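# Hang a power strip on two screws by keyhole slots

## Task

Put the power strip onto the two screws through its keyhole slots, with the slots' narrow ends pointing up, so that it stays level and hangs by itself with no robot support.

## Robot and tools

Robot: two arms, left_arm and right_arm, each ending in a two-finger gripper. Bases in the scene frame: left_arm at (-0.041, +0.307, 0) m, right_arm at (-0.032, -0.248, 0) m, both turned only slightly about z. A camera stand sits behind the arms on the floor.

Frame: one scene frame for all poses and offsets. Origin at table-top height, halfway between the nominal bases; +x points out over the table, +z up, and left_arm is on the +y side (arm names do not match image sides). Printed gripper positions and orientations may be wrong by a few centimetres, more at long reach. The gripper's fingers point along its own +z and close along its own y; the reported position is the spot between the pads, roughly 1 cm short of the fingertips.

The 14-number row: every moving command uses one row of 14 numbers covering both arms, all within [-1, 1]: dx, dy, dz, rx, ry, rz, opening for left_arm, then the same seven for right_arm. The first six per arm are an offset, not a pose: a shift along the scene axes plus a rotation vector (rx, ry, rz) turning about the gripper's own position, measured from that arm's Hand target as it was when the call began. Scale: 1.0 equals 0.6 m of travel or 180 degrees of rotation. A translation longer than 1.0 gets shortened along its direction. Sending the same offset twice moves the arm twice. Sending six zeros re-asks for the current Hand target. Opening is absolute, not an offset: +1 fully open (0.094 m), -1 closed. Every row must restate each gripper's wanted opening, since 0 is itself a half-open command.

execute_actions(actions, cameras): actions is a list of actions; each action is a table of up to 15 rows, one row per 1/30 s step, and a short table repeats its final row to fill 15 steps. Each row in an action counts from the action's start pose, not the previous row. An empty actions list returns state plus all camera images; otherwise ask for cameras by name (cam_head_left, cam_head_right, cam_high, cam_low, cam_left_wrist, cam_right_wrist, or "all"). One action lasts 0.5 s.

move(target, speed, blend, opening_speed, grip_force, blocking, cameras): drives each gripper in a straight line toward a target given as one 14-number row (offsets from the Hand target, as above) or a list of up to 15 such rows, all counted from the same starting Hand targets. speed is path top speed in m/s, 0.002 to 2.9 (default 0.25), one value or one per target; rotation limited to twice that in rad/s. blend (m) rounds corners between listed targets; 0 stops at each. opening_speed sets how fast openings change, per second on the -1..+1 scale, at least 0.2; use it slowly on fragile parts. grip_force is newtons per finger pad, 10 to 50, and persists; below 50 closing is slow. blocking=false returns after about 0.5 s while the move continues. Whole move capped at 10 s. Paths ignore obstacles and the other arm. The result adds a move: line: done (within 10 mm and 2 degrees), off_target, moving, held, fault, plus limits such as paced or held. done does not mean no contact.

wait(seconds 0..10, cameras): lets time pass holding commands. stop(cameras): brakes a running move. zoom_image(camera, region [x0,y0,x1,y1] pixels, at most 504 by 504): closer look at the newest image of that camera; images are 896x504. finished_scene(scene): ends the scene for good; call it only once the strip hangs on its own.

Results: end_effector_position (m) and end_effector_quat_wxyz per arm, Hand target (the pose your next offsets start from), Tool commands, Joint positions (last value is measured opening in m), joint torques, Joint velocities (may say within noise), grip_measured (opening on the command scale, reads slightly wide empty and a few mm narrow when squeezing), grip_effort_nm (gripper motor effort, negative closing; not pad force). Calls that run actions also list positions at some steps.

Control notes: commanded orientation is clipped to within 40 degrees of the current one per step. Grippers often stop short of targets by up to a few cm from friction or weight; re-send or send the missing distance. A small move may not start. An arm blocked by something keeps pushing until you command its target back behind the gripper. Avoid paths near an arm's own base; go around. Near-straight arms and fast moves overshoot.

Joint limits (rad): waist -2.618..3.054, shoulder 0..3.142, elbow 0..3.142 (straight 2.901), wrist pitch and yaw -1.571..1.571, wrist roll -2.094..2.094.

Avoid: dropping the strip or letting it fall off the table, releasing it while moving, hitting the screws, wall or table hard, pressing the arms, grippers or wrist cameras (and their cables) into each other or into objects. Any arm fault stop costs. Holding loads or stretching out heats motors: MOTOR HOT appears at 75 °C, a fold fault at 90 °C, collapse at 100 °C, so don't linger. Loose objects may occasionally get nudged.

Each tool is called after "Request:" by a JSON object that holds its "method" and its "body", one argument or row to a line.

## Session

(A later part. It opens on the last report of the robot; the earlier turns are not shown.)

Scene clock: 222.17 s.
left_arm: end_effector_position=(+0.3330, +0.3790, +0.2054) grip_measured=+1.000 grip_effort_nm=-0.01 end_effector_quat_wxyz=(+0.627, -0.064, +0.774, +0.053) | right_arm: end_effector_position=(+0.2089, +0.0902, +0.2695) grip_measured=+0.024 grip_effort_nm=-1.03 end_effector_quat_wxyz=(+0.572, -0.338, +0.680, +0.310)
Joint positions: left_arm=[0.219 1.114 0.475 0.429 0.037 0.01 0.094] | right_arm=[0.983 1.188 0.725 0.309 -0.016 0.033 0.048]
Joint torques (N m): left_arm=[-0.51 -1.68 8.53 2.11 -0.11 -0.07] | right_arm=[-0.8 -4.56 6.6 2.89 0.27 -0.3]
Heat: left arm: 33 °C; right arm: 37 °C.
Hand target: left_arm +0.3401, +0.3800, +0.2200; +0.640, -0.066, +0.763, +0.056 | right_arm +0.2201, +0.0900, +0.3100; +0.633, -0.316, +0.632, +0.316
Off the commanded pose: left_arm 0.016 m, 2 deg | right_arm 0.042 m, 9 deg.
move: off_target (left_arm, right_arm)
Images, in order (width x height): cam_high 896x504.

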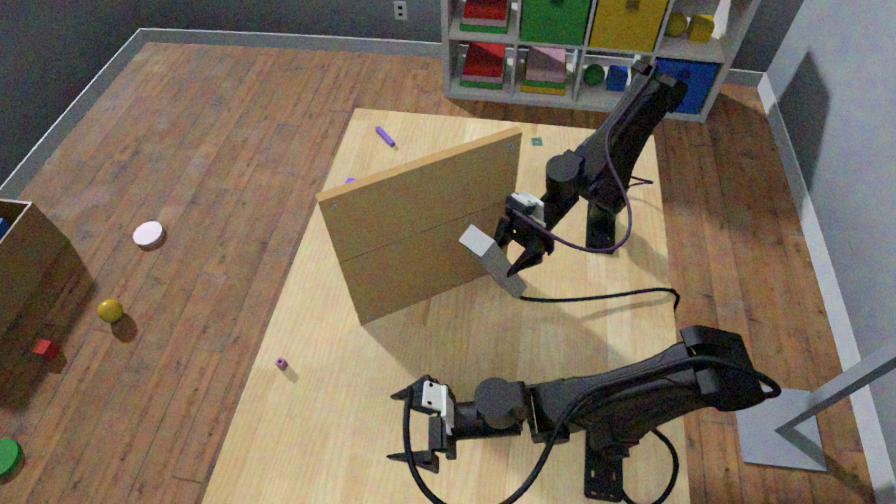

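Request:
{"method": "move", "body": {
  "target": [0, 0, 0, 0, 0, 0, 1.0, -0.1268, 0.08, -0.2333, -0.3747, 0.3314, -0.0393, -0.2],
  "speed": 0.15,
  "cameras": ["cam_head_left", "cam_high", "cam_low"]
}}

Scene clock: 229.07 s.
left_arm: end_effector_position=(+0.3330, +0.3792, +0.2055) grip_measured=+1.000 grip_effort_nm=-0.01 end_effector_quat_wxyz=(+0.627, -0.065, +0.774, +0.054) | right_arm: end_effector_position=(+0.1463, +0.1347, +0.1632) grip_measured=+0.024 grip_effort_nm=-1.03 end_effector_quat_wxyz=(+0.031, -0.376, +0.926, +0.021)
Joint positions: left_arm=[0.219 1.114 0.475 0.43 0.036 0.01 0.094] | right_arm=[1.178 2.139 2.189 -1.546 0.012 0.365 0.048]
Joint torques (N m): left_arm=[-0.53 -1.66 8.53 2.11 -0.13 -0.06] | right_arm=[0.31 -10.73 7.2 0.24 -0.08 0.06]
Heat: left arm: 34 °C; right arm: 36 °C.
Hand target: left_arm +0.3401, +0.3800, +0.2200; +0.640, -0.067, +0.763, +0.056 | right_arm +0.1440, +0.1380, +0.1700; +0.001, -0.375, +0.927, +0.000
Off the commanded pose: left_arm 0.016 m, 2 deg | right_arm 0.008 m, 4 deg.
joint sent to its limit (right arm) — joint 4 (wrist pitch), lower limit. The joint targets are off in orientation, not in position.
move: off_target (left_arm, right_arm)
Images, in order (width x height): cam_head_left 896x504, cam_high 896x504, cam_low 896x504.

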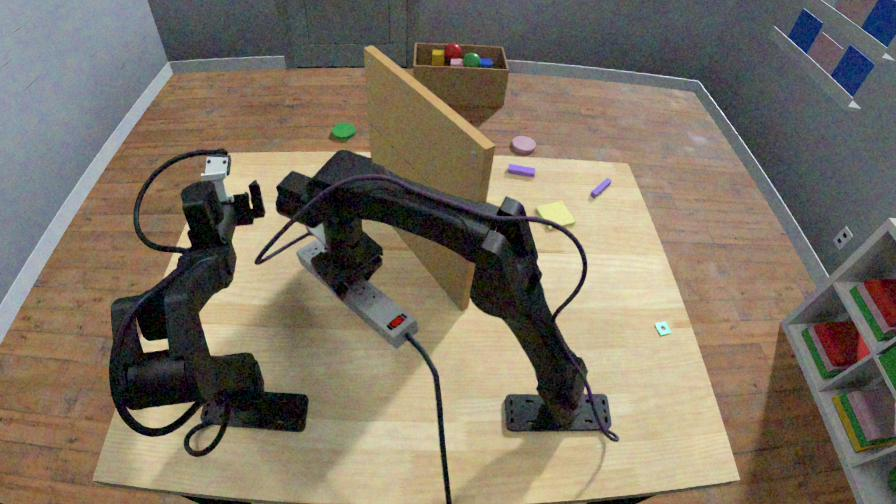

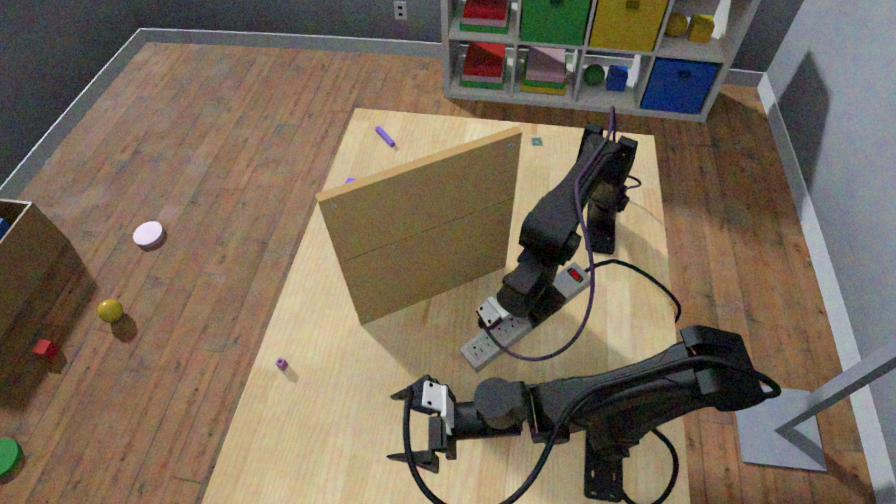

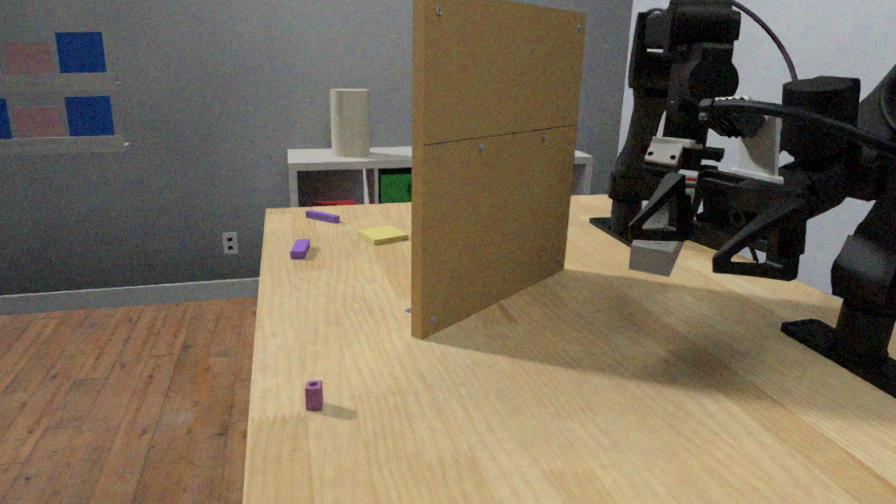

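Request:
{"method": "move", "body": {
  "target": [0, 0, 0, 0, 0, 0, 1.0, 0, 0, -0.1833, 0, 0, 0, -0.2],
  "speed": 0.1,
  "cameras": ["cam_low", "cam_head_left"]
}}

Scene clock: 231.47 s.
left_arm: end_effector_position=(+0.3330, +0.3792, +0.2055) grip_measured=+1.000 grip_effort_nm=-0.01 end_effector_quat_wxyz=(+0.627, -0.065, +0.774, +0.054) | right_arm: end_effector_position=(+0.1451, +0.1352, +0.0631) grip_measured=+0.024 grip_effort_nm=-1.03 end_effector_quat_wxyz=(+0.001, -0.375, +0.927, -0.002)
Joint positions: left_arm=[0.219 1.114 0.475 0.43 0.036 0.01 0.094] | right_arm=[1.178 2.182 1.857 -1.248 0.004 0.369 0.048]
Joint torques (N m): left_arm=[-0.5 -1.65 8.57 2.11 -0.12 -0.07] | right_arm=[0.27 -11.18 4.59 0.34 -0.02 0.04]
Heat: left arm: 34 °C; right arm: 35 °C.
Hand target: left_arm +0.3401, +0.3800, +0.2200; +0.640, -0.067, +0.763, +0.056 | right_arm +0.1439, +0.1381, +0.0599; +0.001, -0.375, +0.927, +0.001
Off the commanded pose: left_arm 0.016 m, 2 deg | right_arm 0.004 m, 0 deg.
move: off_target (left_arm)
Images, in order (width x height): cam_head_left 896x504, cam_low 896x504.

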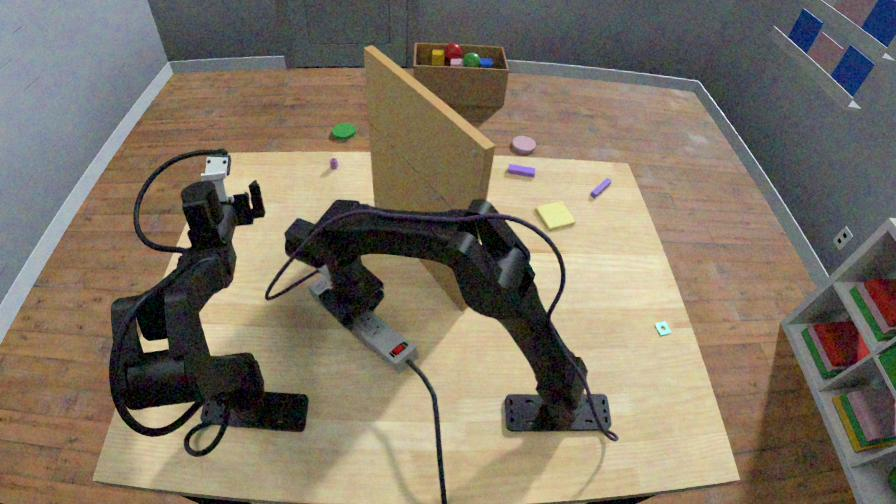

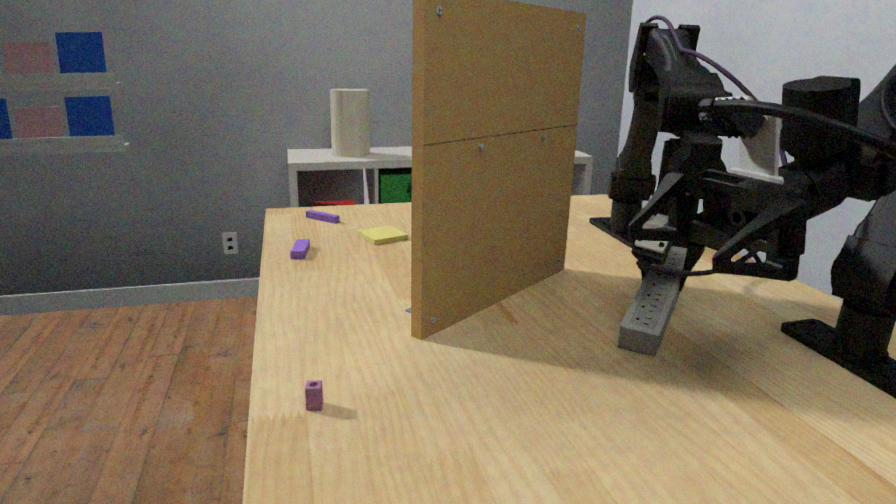

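Request:
{"method": "move", "body": {
  "target": [0, 0, 0, 0, 0, 0, 1.0, 0, 0, -0.045, 0, 0, 0, -0.2],
  "speed": 0.03,
  "cameras": ["cam_low"]
}}

Scene clock: 233.37 s.
left_arm: end_effector_position=(+0.3330, +0.3792, +0.2055) grip_measured=+1.000 grip_effort_nm=-0.01 end_effector_quat_wxyz=(+0.627, -0.065, +0.774, +0.054) | right_arm: end_effector_position=(+0.1473, +0.1400, +0.0447) grip_measured=+0.024 grip_effort_nm=-1.03 end_effector_quat_wxyz=(+0.012, -0.375, +0.927, +0.008)
Joint positions: left_arm=[0.219 1.114 0.475 0.43 0.036 0.01 0.094] | right_arm=[1.178 2.182 1.783 -1.144 0.004 0.369 0.048]
Joint torques (N m): left_arm=[-0.53 -1.65 8.55 2.11 -0.12 -0.07] | right_arm=[0.23 -9.96 3.93 0.37 -0.02 0.01]
Heat: left arm: 34 °C; right arm: 34 °C.
Hand target: left_arm +0.3401, +0.3800, +0.2200; +0.640, -0.067, +0.763, +0.056 | right_arm +0.1439, +0.1380, +0.0329; +0.001, -0.375, +0.927, +0.000
Off the commanded pose: left_arm 0.016 m, 2 deg | right_arm 0.012 m, 2 deg.
move: off_target (left_arm, right_arm)
Images, in order (width x height): cam_low 896x504.

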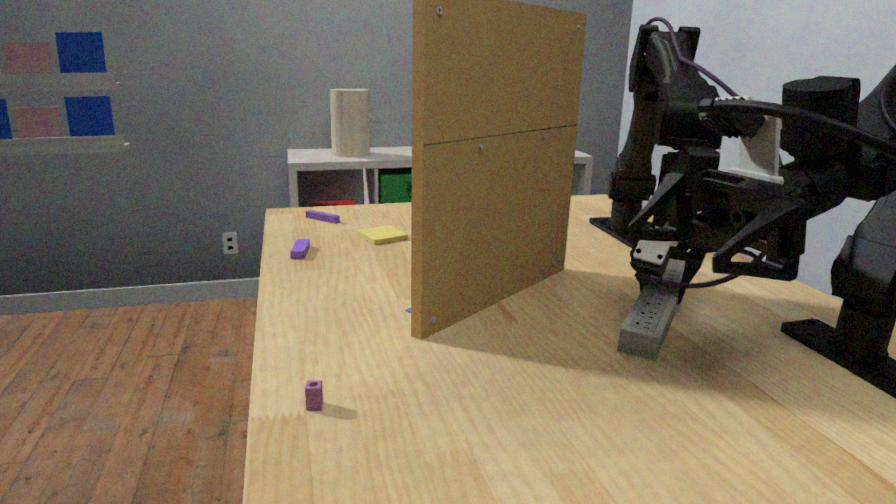

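Request:
{"method": "move", "body": {
  "target": [0, 0, 0, 0, 0, 0, 1.0, 0, 0, -0.01, 0, 0, 0, -0.2],
  "speed": 0.03,
  "cameras": ["cam_low"]
}}

Scene clock: 235.20 s.
left_arm: end_effector_position=(+0.3330, +0.3792, +0.2055) grip_measured=+1.000 grip_effort_nm=-0.01 end_effector_quat_wxyz=(+0.627, -0.065, +0.774, +0.054) | right_arm: end_effector_position=(+0.1480, +0.1416, +0.0412) grip_measured=+0.024 grip_effort_nm=-1.02 end_effector_quat_wxyz=(+0.015, -0.375, +0.927, +0.011)
Joint positions: left_arm=[0.219 1.114 0.475 0.43 0.036 0.01 0.094] | right_arm=[1.178 2.182 1.769 -1.121 0.004 0.369 0.048]
Joint torques (N m): left_arm=[-0.5 -1.66 8.51 2.13 -0.13 -0.07] | right_arm=[0.27 -9.59 3.88 0.37 -0.02 0.04]
Heat: left arm: 35 °C; right arm: 34 °C.
Hand target: left_arm +0.3401, +0.3800, +0.2200; +0.640, -0.067, +0.763, +0.056 | right_arm +0.1439, +0.1380, +0.0269; +0.001, -0.375, +0.927, +0.000
Off the commanded pose: left_arm 0.016 m, 2 deg | right_arm 0.015 m, 2 deg.
move: off_target (left_arm, right_arm)
Images, in order (width x height): cam_low 896x504.

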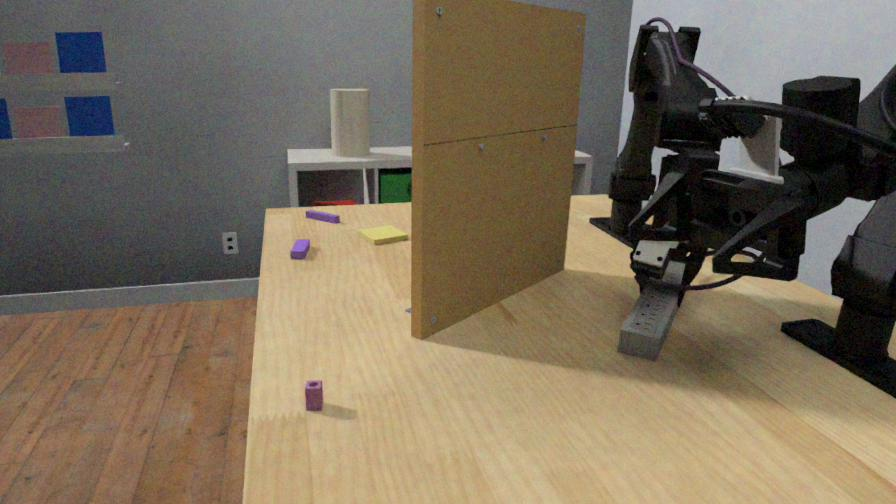

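Request:
{"method": "zoom_image", "body": {
  "camera": "cam_low",
  "region": [590, 230, 730, 370]
}}

Scaled by 3.600 from the camera's 896x504 image, which has a finer 1280x720 frame.

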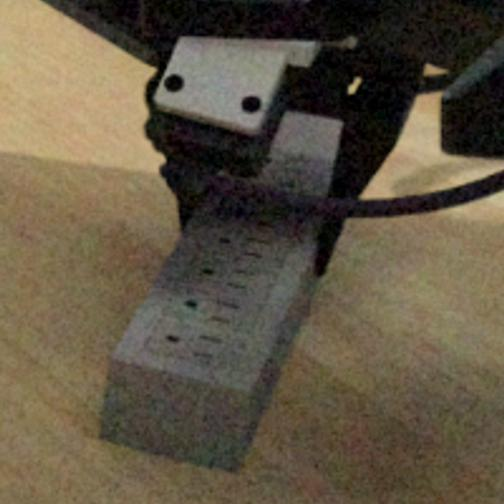

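Request:
{"method": "move", "body": {
  "target": [0, 0, 0, 0, 0, 0, 1.0, 0, 0, -0.02, 0, 0, 0, -0.2],
  "speed": 0.03
}}

Scene clock: 238.13 s.
left_arm: end_effector_position=(+0.3330, +0.3792, +0.2055) grip_measured=+1.000 grip_effort_nm=-0.01 end_effector_quat_wxyz=(+0.627, -0.065, +0.774, +0.054) | right_arm: end_effector_position=(+0.1479, +0.1413, +0.0316) grip_measured=+0.024 grip_effort_nm=-1.03 end_effector_quat_wxyz=(+0.015, -0.375, +0.927, +0.012)
Joint positions: left_arm=[0.219 1.114 0.475 0.43 0.036 0.01 0.094] | right_arm=[1.178 2.187 1.739 -1.084 0.004 0.369 0.048]
Joint torques (N m): left_arm=[-0.51 -1.65 8.54 2.11 -0.12 -0.06] | right_arm=[0.21 -9.29 3.74 0.41 -0.06 0]
Heat: left arm: 35 °C; right arm: 33 °C.
Hand target: left_arm +0.3401, +0.3800, +0.2200; +0.640, -0.067, +0.763, +0.056 | right_arm +0.1439, +0.1380, +0.0150; +0.001, -0.375, +0.927, +0.001
Off the commanded pose: left_arm 0.016 m, 2 deg | right_arm 0.017 m, 2 deg.
move: off_target (left_arm, right_arm)

Request:
{"method": "move", "body": {
  "target": [0, 0, 0, 0, 0, 0, 1.0, -0.003, -0.004, -0.01, 0, 0, 0, -0.2],
  "speed": 0.03,
  "cameras": ["cam_low", "cam_head_left", "cam_high"]
}}

Scene clock: 239.50 s.
left_arm: end_effector_position=(+0.3330, +0.3792, +0.2055) grip_measured=+1.000 grip_effort_nm=-0.01 end_effector_quat_wxyz=(+0.627, -0.065, +0.774, +0.054) | right_arm: end_effector_position=(+0.1470, +0.1413, +0.0303) grip_measured=+0.024 grip_effort_nm=-1.03 end_effector_quat_wxyz=(+0.015, -0.375, +0.927, +0.014)
Joint positions: left_arm=[0.219 1.114 0.475 0.43 0.036 0.01 0.094] | right_arm=[1.178 2.183 1.727 -1.073 0 0.369 0.048]
Joint torques (N m): left_arm=[-0.51 -1.66 8.55 2.1 -0.13 -0.07] | right_arm=[0.4 -9.42 2.19 0.57 0.01 0.04]
Heat: left arm: 35 °C; right arm: 33 °C.
Hand target: left_arm +0.3401, +0.3800, +0.2200; +0.640, -0.067, +0.763, +0.056 | right_arm +0.1421, +0.1355, +0.0090; +0.001, -0.375, +0.927, +0.000
Off the commanded pose: left_arm 0.016 m, 2 deg | right_arm 0.023 m, 2 deg.
move: off_target (left_arm, right_arm)
Images, in order (width x height): cam_head_left 896x504, cam_high 896x504, cam_low 896x504.

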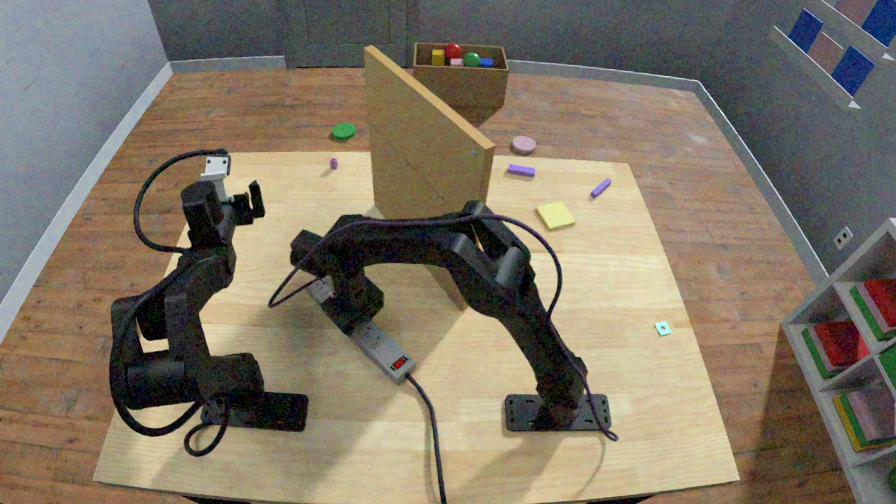

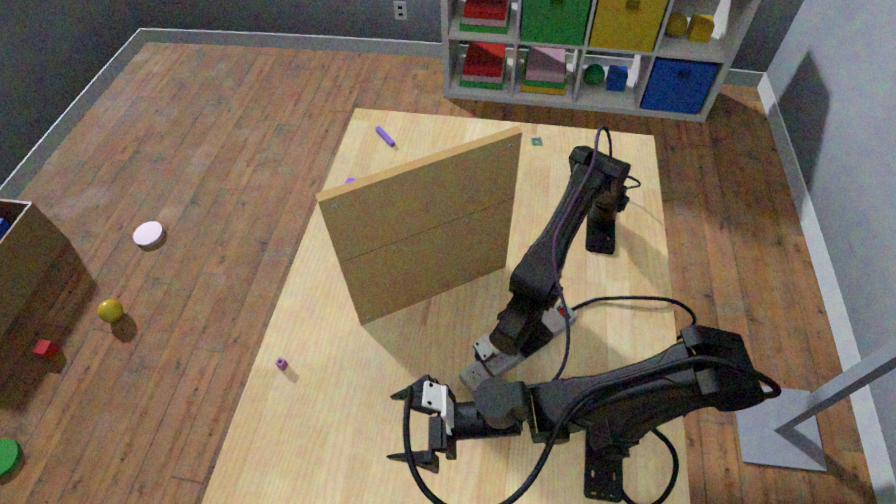

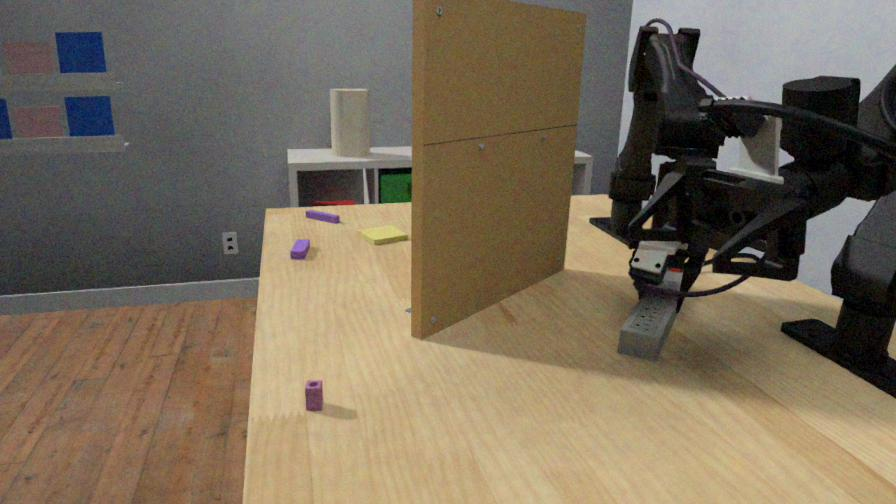

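Request:
{"method": "move", "body": {
  "target": [0, 0, 0, 0, 0, 0, 1.0, 0.0067, 0.0083, 0.035, 0, 0, 0, -0.2],
  "speed": 0.03
}}

Scene clock: 241.87 s.
left_arm: end_effector_position=(+0.3330, +0.3792, +0.2055) grip_measured=+1.000 grip_effort_nm=-0.01 end_effector_quat_wxyz=(+0.627, -0.065, +0.774, +0.054) | right_arm: end_effector_position=(+0.1473, +0.1420, +0.0337) grip_measured=+0.024 grip_effort_nm=-1.03 end_effector_quat_wxyz=(+0.011, -0.375, +0.927, +0.010)
Joint positions: left_arm=[0.219 1.114 0.475 0.43 0.036 0.01 0.094] | right_arm=[1.178 2.196 1.762 -1.107 0 0.369 0.048]
Joint torques (N m): left_arm=[-0.53 -1.66 8.57 2.12 -0.13 -0.07] | right_arm=[0.06 -10.03 6.41 0.09 0 0]
Heat: left arm: 35 °C; right arm: 33 °C.
Hand target: left_arm +0.3401, +0.3800, +0.2200; +0.640, -0.067, +0.763, +0.056 | right_arm +0.1462, +0.1406, +0.0301; +0.001, -0.375, +0.927, +0.001
Off the commanded pose: left_arm 0.016 m, 2 deg | right_arm 0.004 m, 2 deg.
move: off_target (left_arm)

Request:
{"method": "move", "body": {
  "target": [0, 0, 0, 0, 0, 0, 1.0, 0, 0, -0.012, 0, 0, 0, -0.2],
  "speed": 0.03
}}

Scene clock: 243.37 s.
left_arm: end_effector_position=(+0.3330, +0.3792, +0.2055) grip_measured=+1.000 grip_effort_nm=-0.01 end_effector_quat_wxyz=(+0.627, -0.065, +0.774, +0.054) | right_arm: end_effector_position=(+0.1473, +0.1419, +0.0332) grip_measured=+0.024 grip_effort_nm=-1.03 end_effector_quat_wxyz=(+0.010, -0.375, +0.927, +0.010)
Joint positions: left_arm=[0.219 1.114 0.475 0.43 0.036 0.01 0.094] | right_arm=[1.178 2.197 1.762 -1.107 0 0.369 0.048]
Joint torques (N m): left_arm=[-0.54 -1.68 8.55 2.12 -0.13 -0.07] | right_arm=[0.1 -9.59 5.08 0.29 0.01 0.01]
Heat: left arm: 35 °C; right arm: 32 °C.
Hand target: left_arm +0.3401, +0.3800, +0.2200; +0.640, -0.067, +0.763, +0.056 | right_arm +0.1462, +0.1406, +0.0228; +0.001, -0.375, +0.927, +0.001
Off the commanded pose: left_arm 0.016 m, 2 deg | right_arm 0.011 m, 2 deg.
move: off_target (left_arm, right_arm)

Request:
{"method": "move", "body": {
  "target": [0, 0, 0, 0, 0, 0, 1.0, 0, 0, 0, 0, 0, 0, 0.5],
  "speed": 0.03,
  "opening_speed": 0.5,
  "cameras": ["cam_low", "cam_right_wrist"]
}}

Scene clock: 245.63 s.
left_arm: end_effector_position=(+0.3330, +0.3792, +0.2055) grip_measured=+1.000 grip_effort_nm=-0.01 end_effector_quat_wxyz=(+0.627, -0.065, +0.774, +0.054) | right_arm: end_effector_position=(+0.1467, +0.1408, +0.0275) grip_measured=+0.498 grip_effort_nm=0.12 end_effector_quat_wxyz=(+0.005, -0.375, +0.927, +0.005)
Joint positions: left_arm=[0.219 1.114 0.475 0.43 0.036 0.01 0.094] | right_arm=[1.178 2.211 1.762 -1.107 -0.001 0.369 0.07]
Joint torques (N m): left_arm=[-0.53 -1.65 8.53 2.11 -0.13 -0.06] | right_arm=[0.13 -10.71 5.04 0.28 0.02 0]
Heat: left arm: 35 °C; right arm: 33 °C.
Hand target: left_arm +0.3401, +0.3800, +0.2200; +0.640, -0.067, +0.763, +0.056 | right_arm +0.1461, +0.1406, +0.0229; +0.001, -0.375, +0.927, +0.001
Off the commanded pose: left_arm 0.016 m, 2 deg | right_arm 0.005 m, 1 deg.
move: off_target (left_arm)
Images, in order (width x height): cam_low 896x504, cam_right_wrist 896x504.

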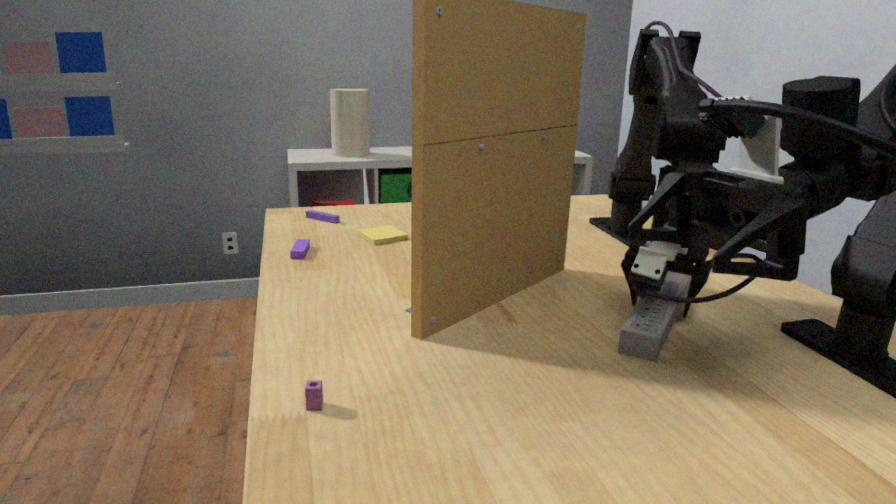

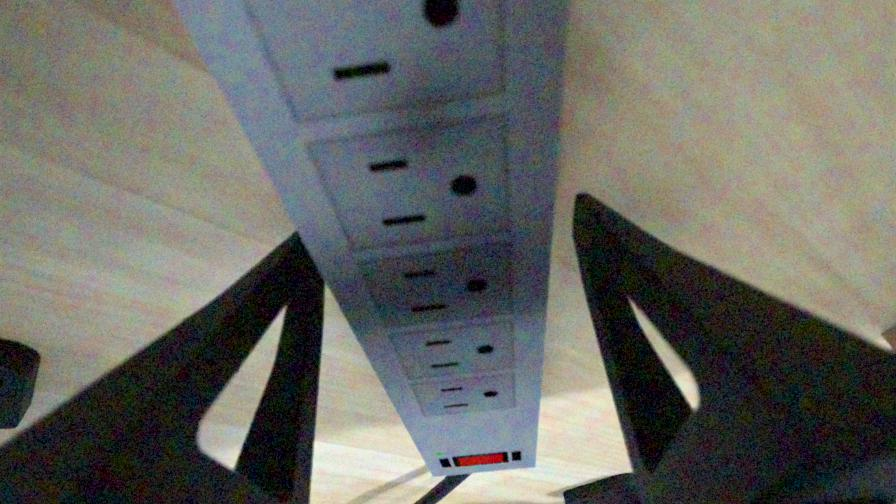

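Request:
{"method": "move", "body": {
  "target": [
    [0, 0, 0, 0, 0, 0, 1.0, 0, 0, 0.02, 0, 0, 0, 1.0],
    [0, 0, 0, 0, 0, 0, 1.0, 0, 0, 0.22, 0, 0, 0, 1.0]
  ],
  "speed": 0.1,
  "cameras": ["cam_low", "cam_high", "cam_right_wrist"]
}}

Scene clock: 249.20 s.
left_arm: end_effector_position=(+0.3330, +0.3792, +0.2055) grip_measured=+1.000 grip_effort_nm=-0.01 end_effector_quat_wxyz=(+0.627, -0.065, +0.774, +0.054) | right_arm: end_effector_position=(+0.1462, +0.1397, +0.1396) grip_measured=+0.998 grip_effort_nm=0.12 end_effector_quat_wxyz=(+0.006, -0.375, +0.927, +0.006)
Joint positions: left_arm=[0.219 1.114 0.475 0.43 0.036 0.01 0.094] | right_arm=[1.178 2.211 2.21 -1.554 -0.001 0.369 0.094]
Joint torques (N m): left_arm=[-0.51 -1.68 8.57 2.11 -0.12 -0.07] | right_arm=[0.08 -13.67 6.19 0.23 0 0.01]
Heat: left arm: 35 °C; right arm: 34 °C.
Hand target: left_arm +0.3401, +0.3800, +0.2200; +0.640, -0.067, +0.763, +0.056 | right_arm +0.1461, +0.1407, +0.1549; +0.001, -0.375, +0.927, +0.001
Off the commanded pose: left_arm 0.016 m, 2 deg | right_arm 0.015 m, 1 deg.
joint sent to its limit (right arm) — joint 4 (wrist pitch), lower limit. The joint targets are off in orientation, not in position.
move: off_target (left_arm, right_arm)
Images, in order (width x height): cam_high 896x504, cam_low 896x504, cam_right_wrist 896x504.

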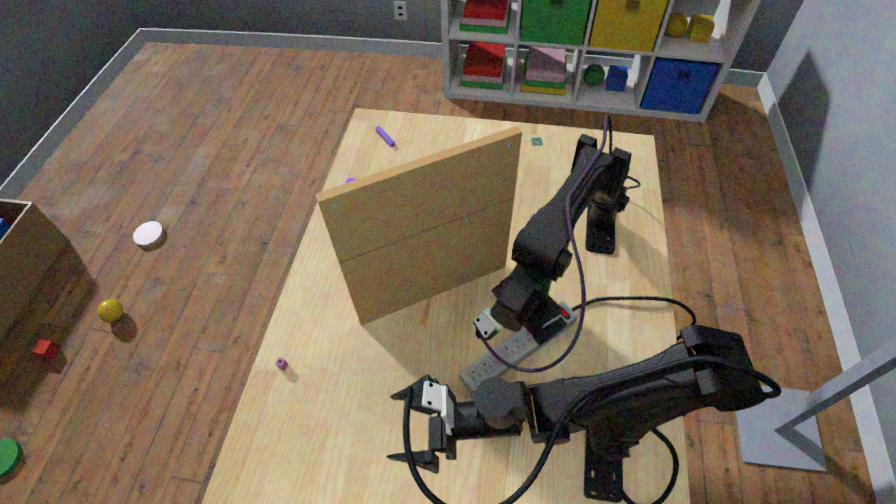

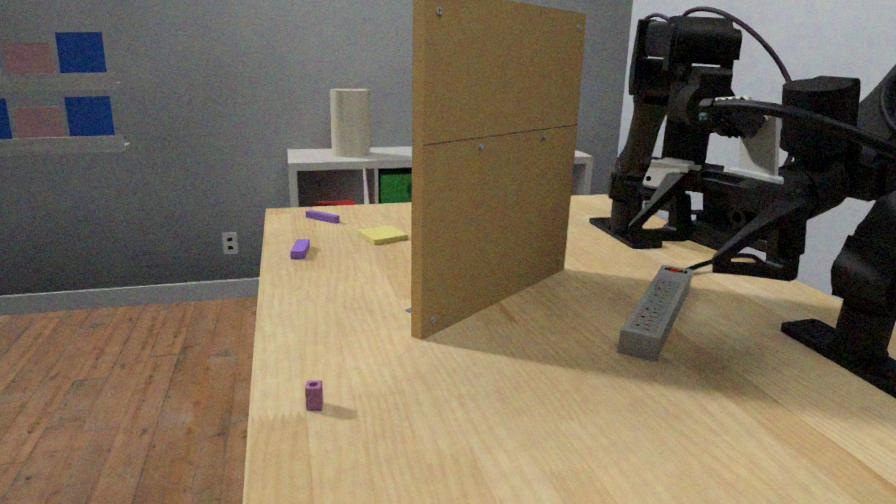

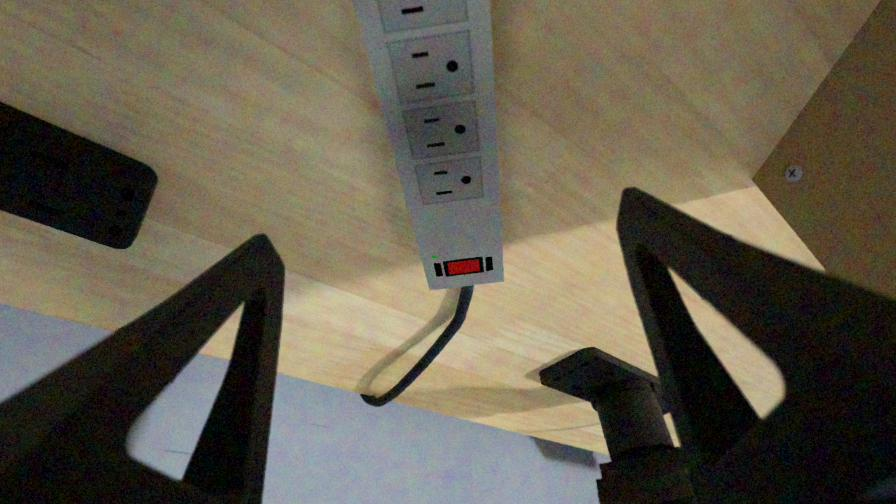

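Request:
{"method": "move", "body": {
  "target": [
    [0, 0, 0, 0, 0, 0, 1.0, -0.2018, -0.2945, -0.0248, 0, 0, 0.1722, 1.0],
    [0, 0, 0, 0, 0, 0, 1.0, -0.1635, -0.4162, -0.0415, 0, 0, 0.0889, 1.0],
    [0, 0, 0, 0, 0, 0, 1.0, -0.0618, -0.5628, -0.0415, 0, 0, -0.1333, 1.0],
    [0, 0, 0, 0, 0, 0, 1.0, -0.0402, -0.7678, -0.0415, 0, 0, -0.3833, 1.0]
  ],
  "speed": 0.25,
  "blend": [0.03, 0.03, 0.03, 0.0],
  "cameras": ["cam_head_left", "cam_high", "cam_low"]
}}

Scene clock: 258.40 s.
left_arm: end_effector_position=(+0.3330, +0.3792, +0.2055) grip_measured=+1.000 grip_effort_nm=-0.01 end_effector_quat_wxyz=(+0.627, -0.065, +0.774, +0.054) | right_arm: end_effector_position=(+0.1126, -0.3148, +0.1240) grip_measured=+0.998 grip_effort_nm=0.12 end_effector_quat_wxyz=(-0.019, +0.210, +0.978, +0.005)
Joint positions: left_arm=[0.219 1.114 0.475 0.43 0.036 0.01 0.094] | right_arm=[-0.4 1.17 0.98 -1.419 -0.001 -0.018 0.094]
Joint torques (N m): left_arm=[-0.54 -1.66 8.55 2.11 -0.14 -0.06] | right_arm=[-0.32 -2.17 6.67 0.39 0.01 0.03]
Heat: left arm: 35 °C; right arm: 35 °C.
Hand target: left_arm +0.3401, +0.3800, +0.2200; +0.640, -0.067, +0.763, +0.056 | right_arm +0.1221, -0.3201, +0.1301; +0.001, +0.216, +0.976, +0.000
Off the commanded pose: left_arm 0.016 m, 2 deg | right_arm 0.012 m, 2 deg.
move: off_target (left_arm, right_arm)
Images, in order (width x height): cam_head_left 896x504, cam_high 896x504, cam_low 896x504.

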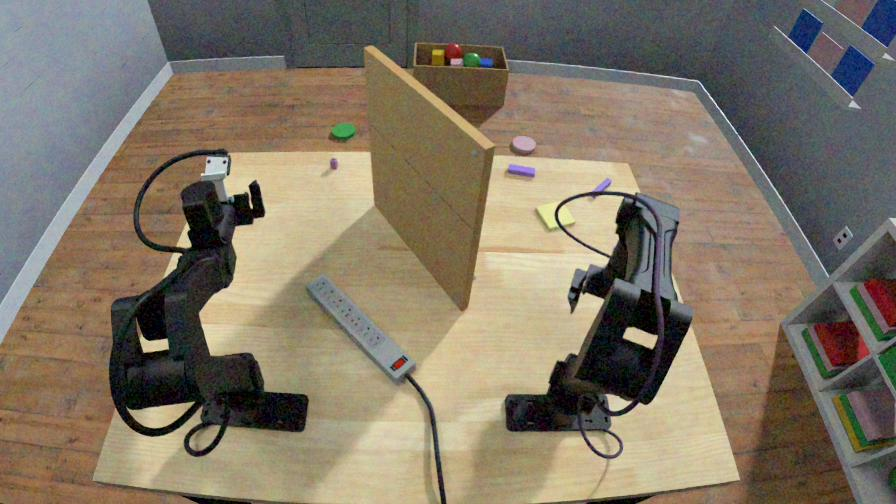

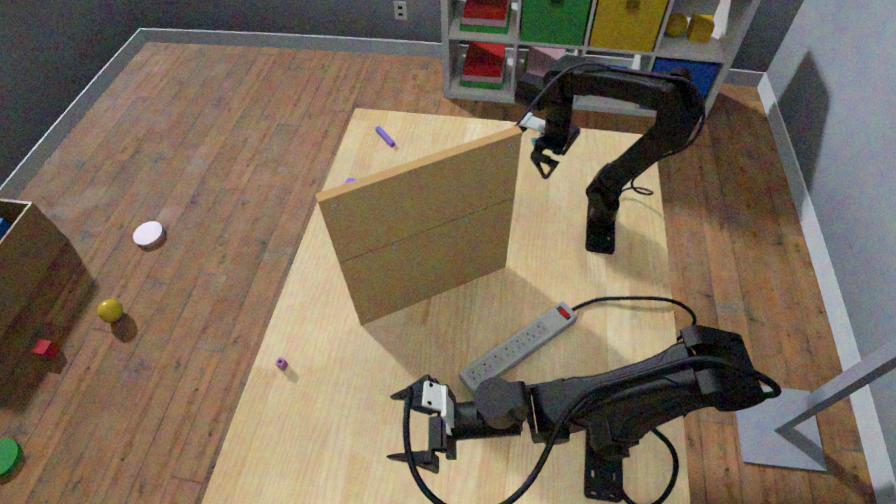

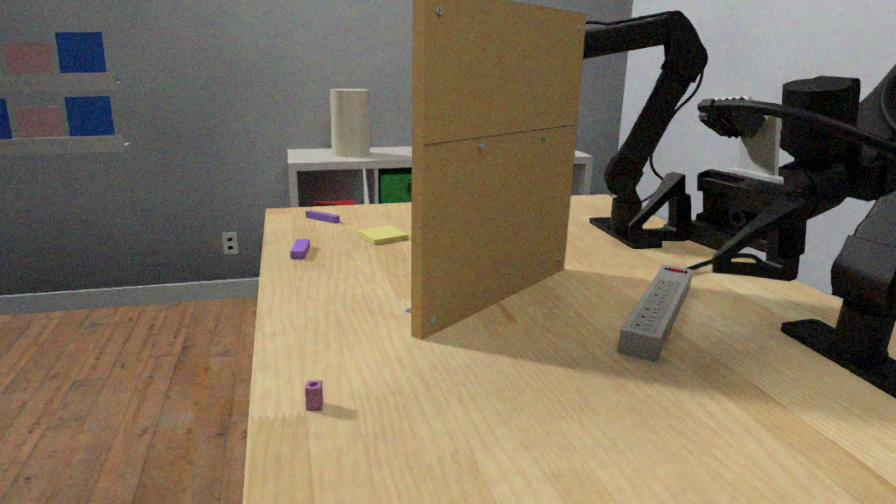

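Request:
{"method": "zoom_image", "body": {
  "camera": "cam_head_left",
  "region": [290, 260, 440, 400]
}}

Scaled by 3.360 from the camera's 896x504 image, which has a finer 1280x720 frame.

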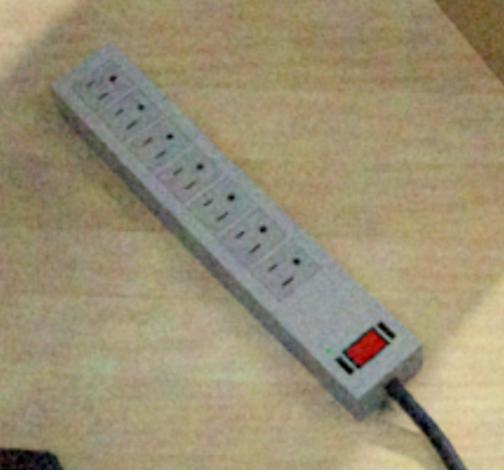

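Request:
{"method": "move", "body": {
  "target": [-0.3477, -0.4103, -0.1167, -0.2025, 0.4017, 0.1546, 1.0, 0, 0, 0, 0, 0, 0, 1.0],
  "speed": 0.2,
  "cameras": ["cam_head_left", "cam_high", "cam_left_wrist"]
}}

Scene clock: 270.53 s.
left_arm: end_effector_position=(+0.1317, +0.1354, +0.1467) grip_measured=+1.000 grip_effort_nm=-0.01 end_effector_quat_wxyz=(+0.002, -0.367, +0.930, -0.007) | right_arm: end_effector_position=(+0.1126, -0.3148, +0.1240) grip_measured=+0.998 grip_effort_nm=0.12 end_effector_quat_wxyz=(-0.019, +0.210, +0.978, +0.005)
Joint positions: left_arm=[-0.771 1.45 1.276 -1.382 0.001 -1.535 0.094] | right_arm=[-0.4 1.17 0.98 -1.419 -0.001 -0.017 0.094]
Joint torques (N m): left_arm=[-0.5 -3.06 7.24 0.03 -0.01 -0.14] | right_arm=[-0.36 -2.09 6.67 0.38 0 0.09]
Heat: left arm: 36 °C; right arm: 34 °C.
Hand target: left_arm +0.1314, +0.1338, +0.1500; +0.000, -0.371, +0.929, +0.000 | right_arm +0.1221, -0.3201, +0.1301; +0.001, +0.216, +0.976, +0.000
Off the commanded pose: left_arm 0.004 m, 1 deg | right_arm 0.012 m, 2 deg.
move: off_target (right_arm)
Images, in order (width x height): cam_head_left 896x504, cam_high 896x504, cam_left_wrist 896x504.

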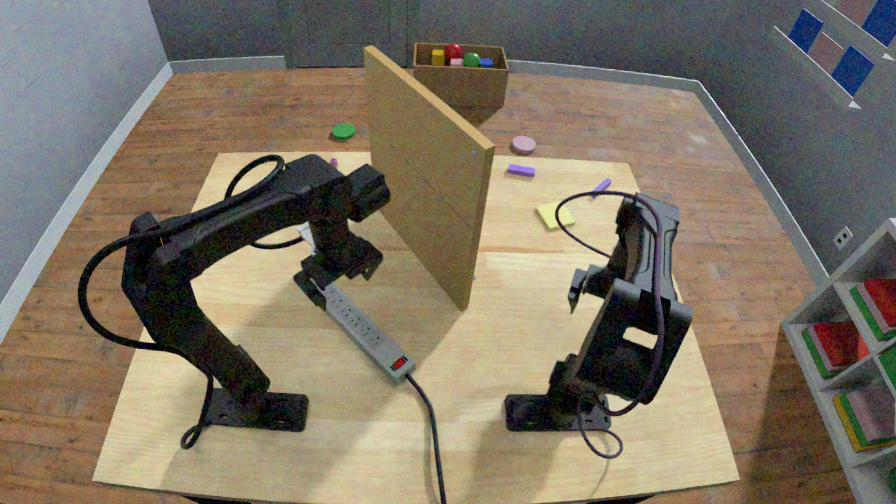

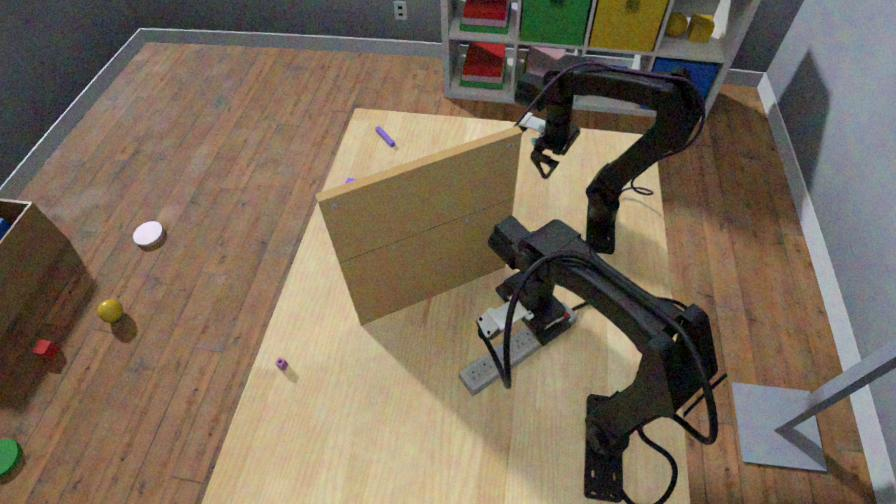

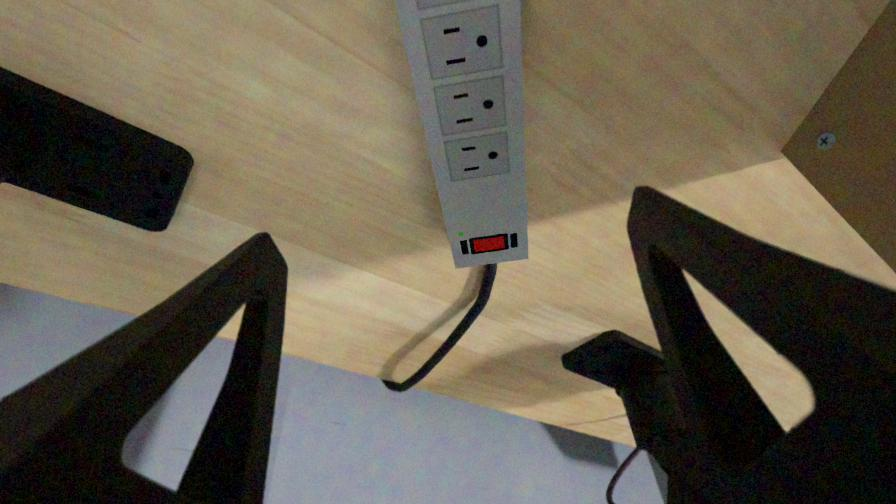

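Request:
{"method": "zoom_image", "body": {
  "camera": "cam_left_wrist",
  "region": [340, 0, 620, 280]
}}

Scaled by 1.800 from the camera's 896x504 image, which has a finer 1280x720 frame.

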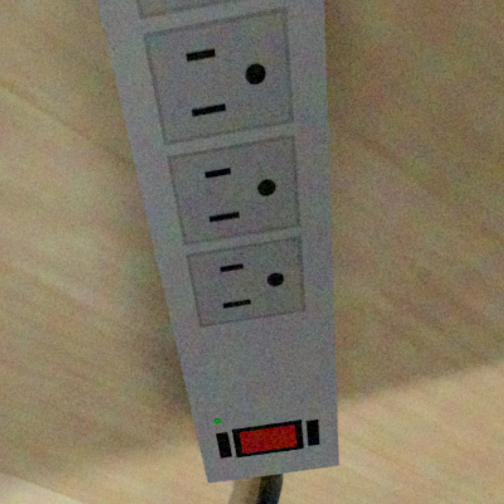

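Request:
{"method": "move", "body": {
  "target": [-0.0028, -0.0165, -0.1167, 0, 0, 0, 1.0, 0, 0, 0, 0, 0, 0, 1.0],
  "speed": 0.1,
  "cameras": ["cam_left_wrist"]
}}

Request:
{"method": "zoom_image", "body": {
  "camera": "cam_left_wrist",
  "region": [240, 0, 700, 400]
}}

Scene clock: 276.33 s.
left_arm: end_effector_position=(+0.1326, +0.1226, +0.0870) grip_measured=+1.000 grip_effort_nm=-0.01 end_effector_quat_wxyz=(+0.003, -0.368, +0.930, -0.012) | right_arm: end_effector_position=(+0.1126, -0.3148, +0.1240) grip_measured=+0.998 grip_effort_nm=0.12 end_effector_quat_wxyz=(-0.019, +0.210, +0.978, +0.005)
Joint positions: left_arm=[-0.803 1.491 1.074 -1.13 0.003 -1.569 0.094] | right_arm=[-0.4 1.17 0.98 -1.419 -0.001 -0.017 0.094]
Joint torques (N m): left_arm=[-0.57 -3.41 4.34 0.34 -0.05 -0.13] | right_arm=[-0.38 -2.11 6.71 0.36 0.01 0.08]
Heat: left arm: 36 °C; right arm: 34 °C.
Hand target: left_arm +0.1298, +0.1239, +0.0800; +0.000, -0.370, +0.929, +0.000 | right_arm +0.1221, -0.3201, +0.1301; +0.001, +0.216, +0.976, +0.000
Off the commanded pose: left_arm 0.008 m, 1 deg | right_arm 0.012 m, 2 deg.
move: off_target (right_arm)
Images, in order (width x height): cam_left_wrist 896x504.

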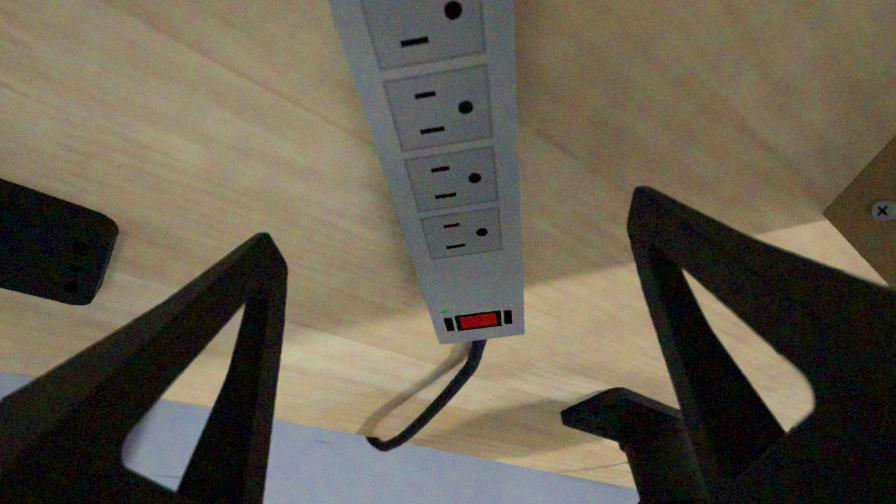

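Scaled by 1.096 from the camera's 896x504 image, which has a finer 1280x720 frame.

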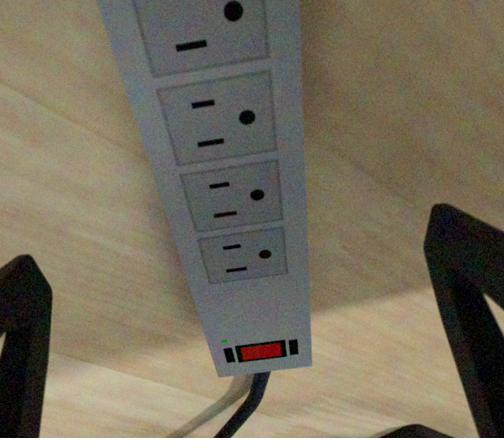

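Request:
{"method": "move", "body": {
  "target": [0, 0, -0.0833, 0, 0, 0, 1.0, 0, 0, 0, 0, 0, 0, 1.0],
  "speed": 0.08,
  "cameras": ["cam_left_wrist"]
}}

Scene clock: 281.00 s.
left_arm: end_effector_position=(+0.1335, +0.1217, +0.0372) grip_measured=+1.000 grip_effort_nm=-0.01 end_effector_quat_wxyz=(+0.003, -0.368, +0.930, -0.012) | right_arm: end_effector_position=(+0.1126, -0.3148, +0.1240) grip_measured=+0.998 grip_effort_nm=0.12 end_effector_quat_wxyz=(-0.019, +0.210, +0.978, +0.005)
Joint positions: left_arm=[-0.803 1.55 0.924 -0.92 0.003 -1.57 0.094] | right_arm=[-0.4 1.17 0.98 -1.419 -0.001 -0.017 0.094]
Joint torques (N m): left_arm=[-0.57 -3.58 4.11 0.37 -0.04 -0.12] | right_arm=[-0.32 -2.11 6.72 0.38 -0.01 0.08]
Heat: left arm: 35 °C; right arm: 34 °C.
Hand target: left_arm +0.1297, +0.1240, +0.0300; +0.000, -0.371, +0.929, +0.000 | right_arm +0.1221, -0.3201, +0.1301; +0.001, +0.216, +0.976, +0.000
Off the commanded pose: left_arm 0.008 m, 1 deg | right_arm 0.012 m, 2 deg.
move: off_target (right_arm)
Images, in order (width x height): cam_left_wrist 896x504.

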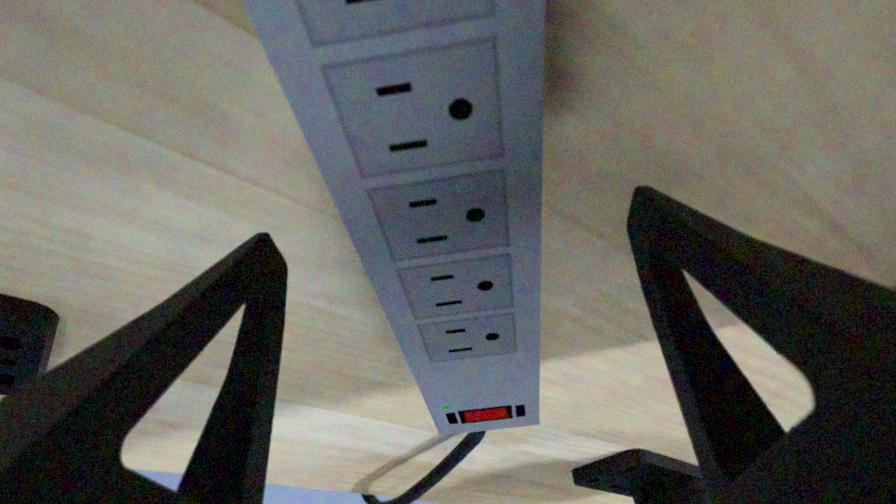

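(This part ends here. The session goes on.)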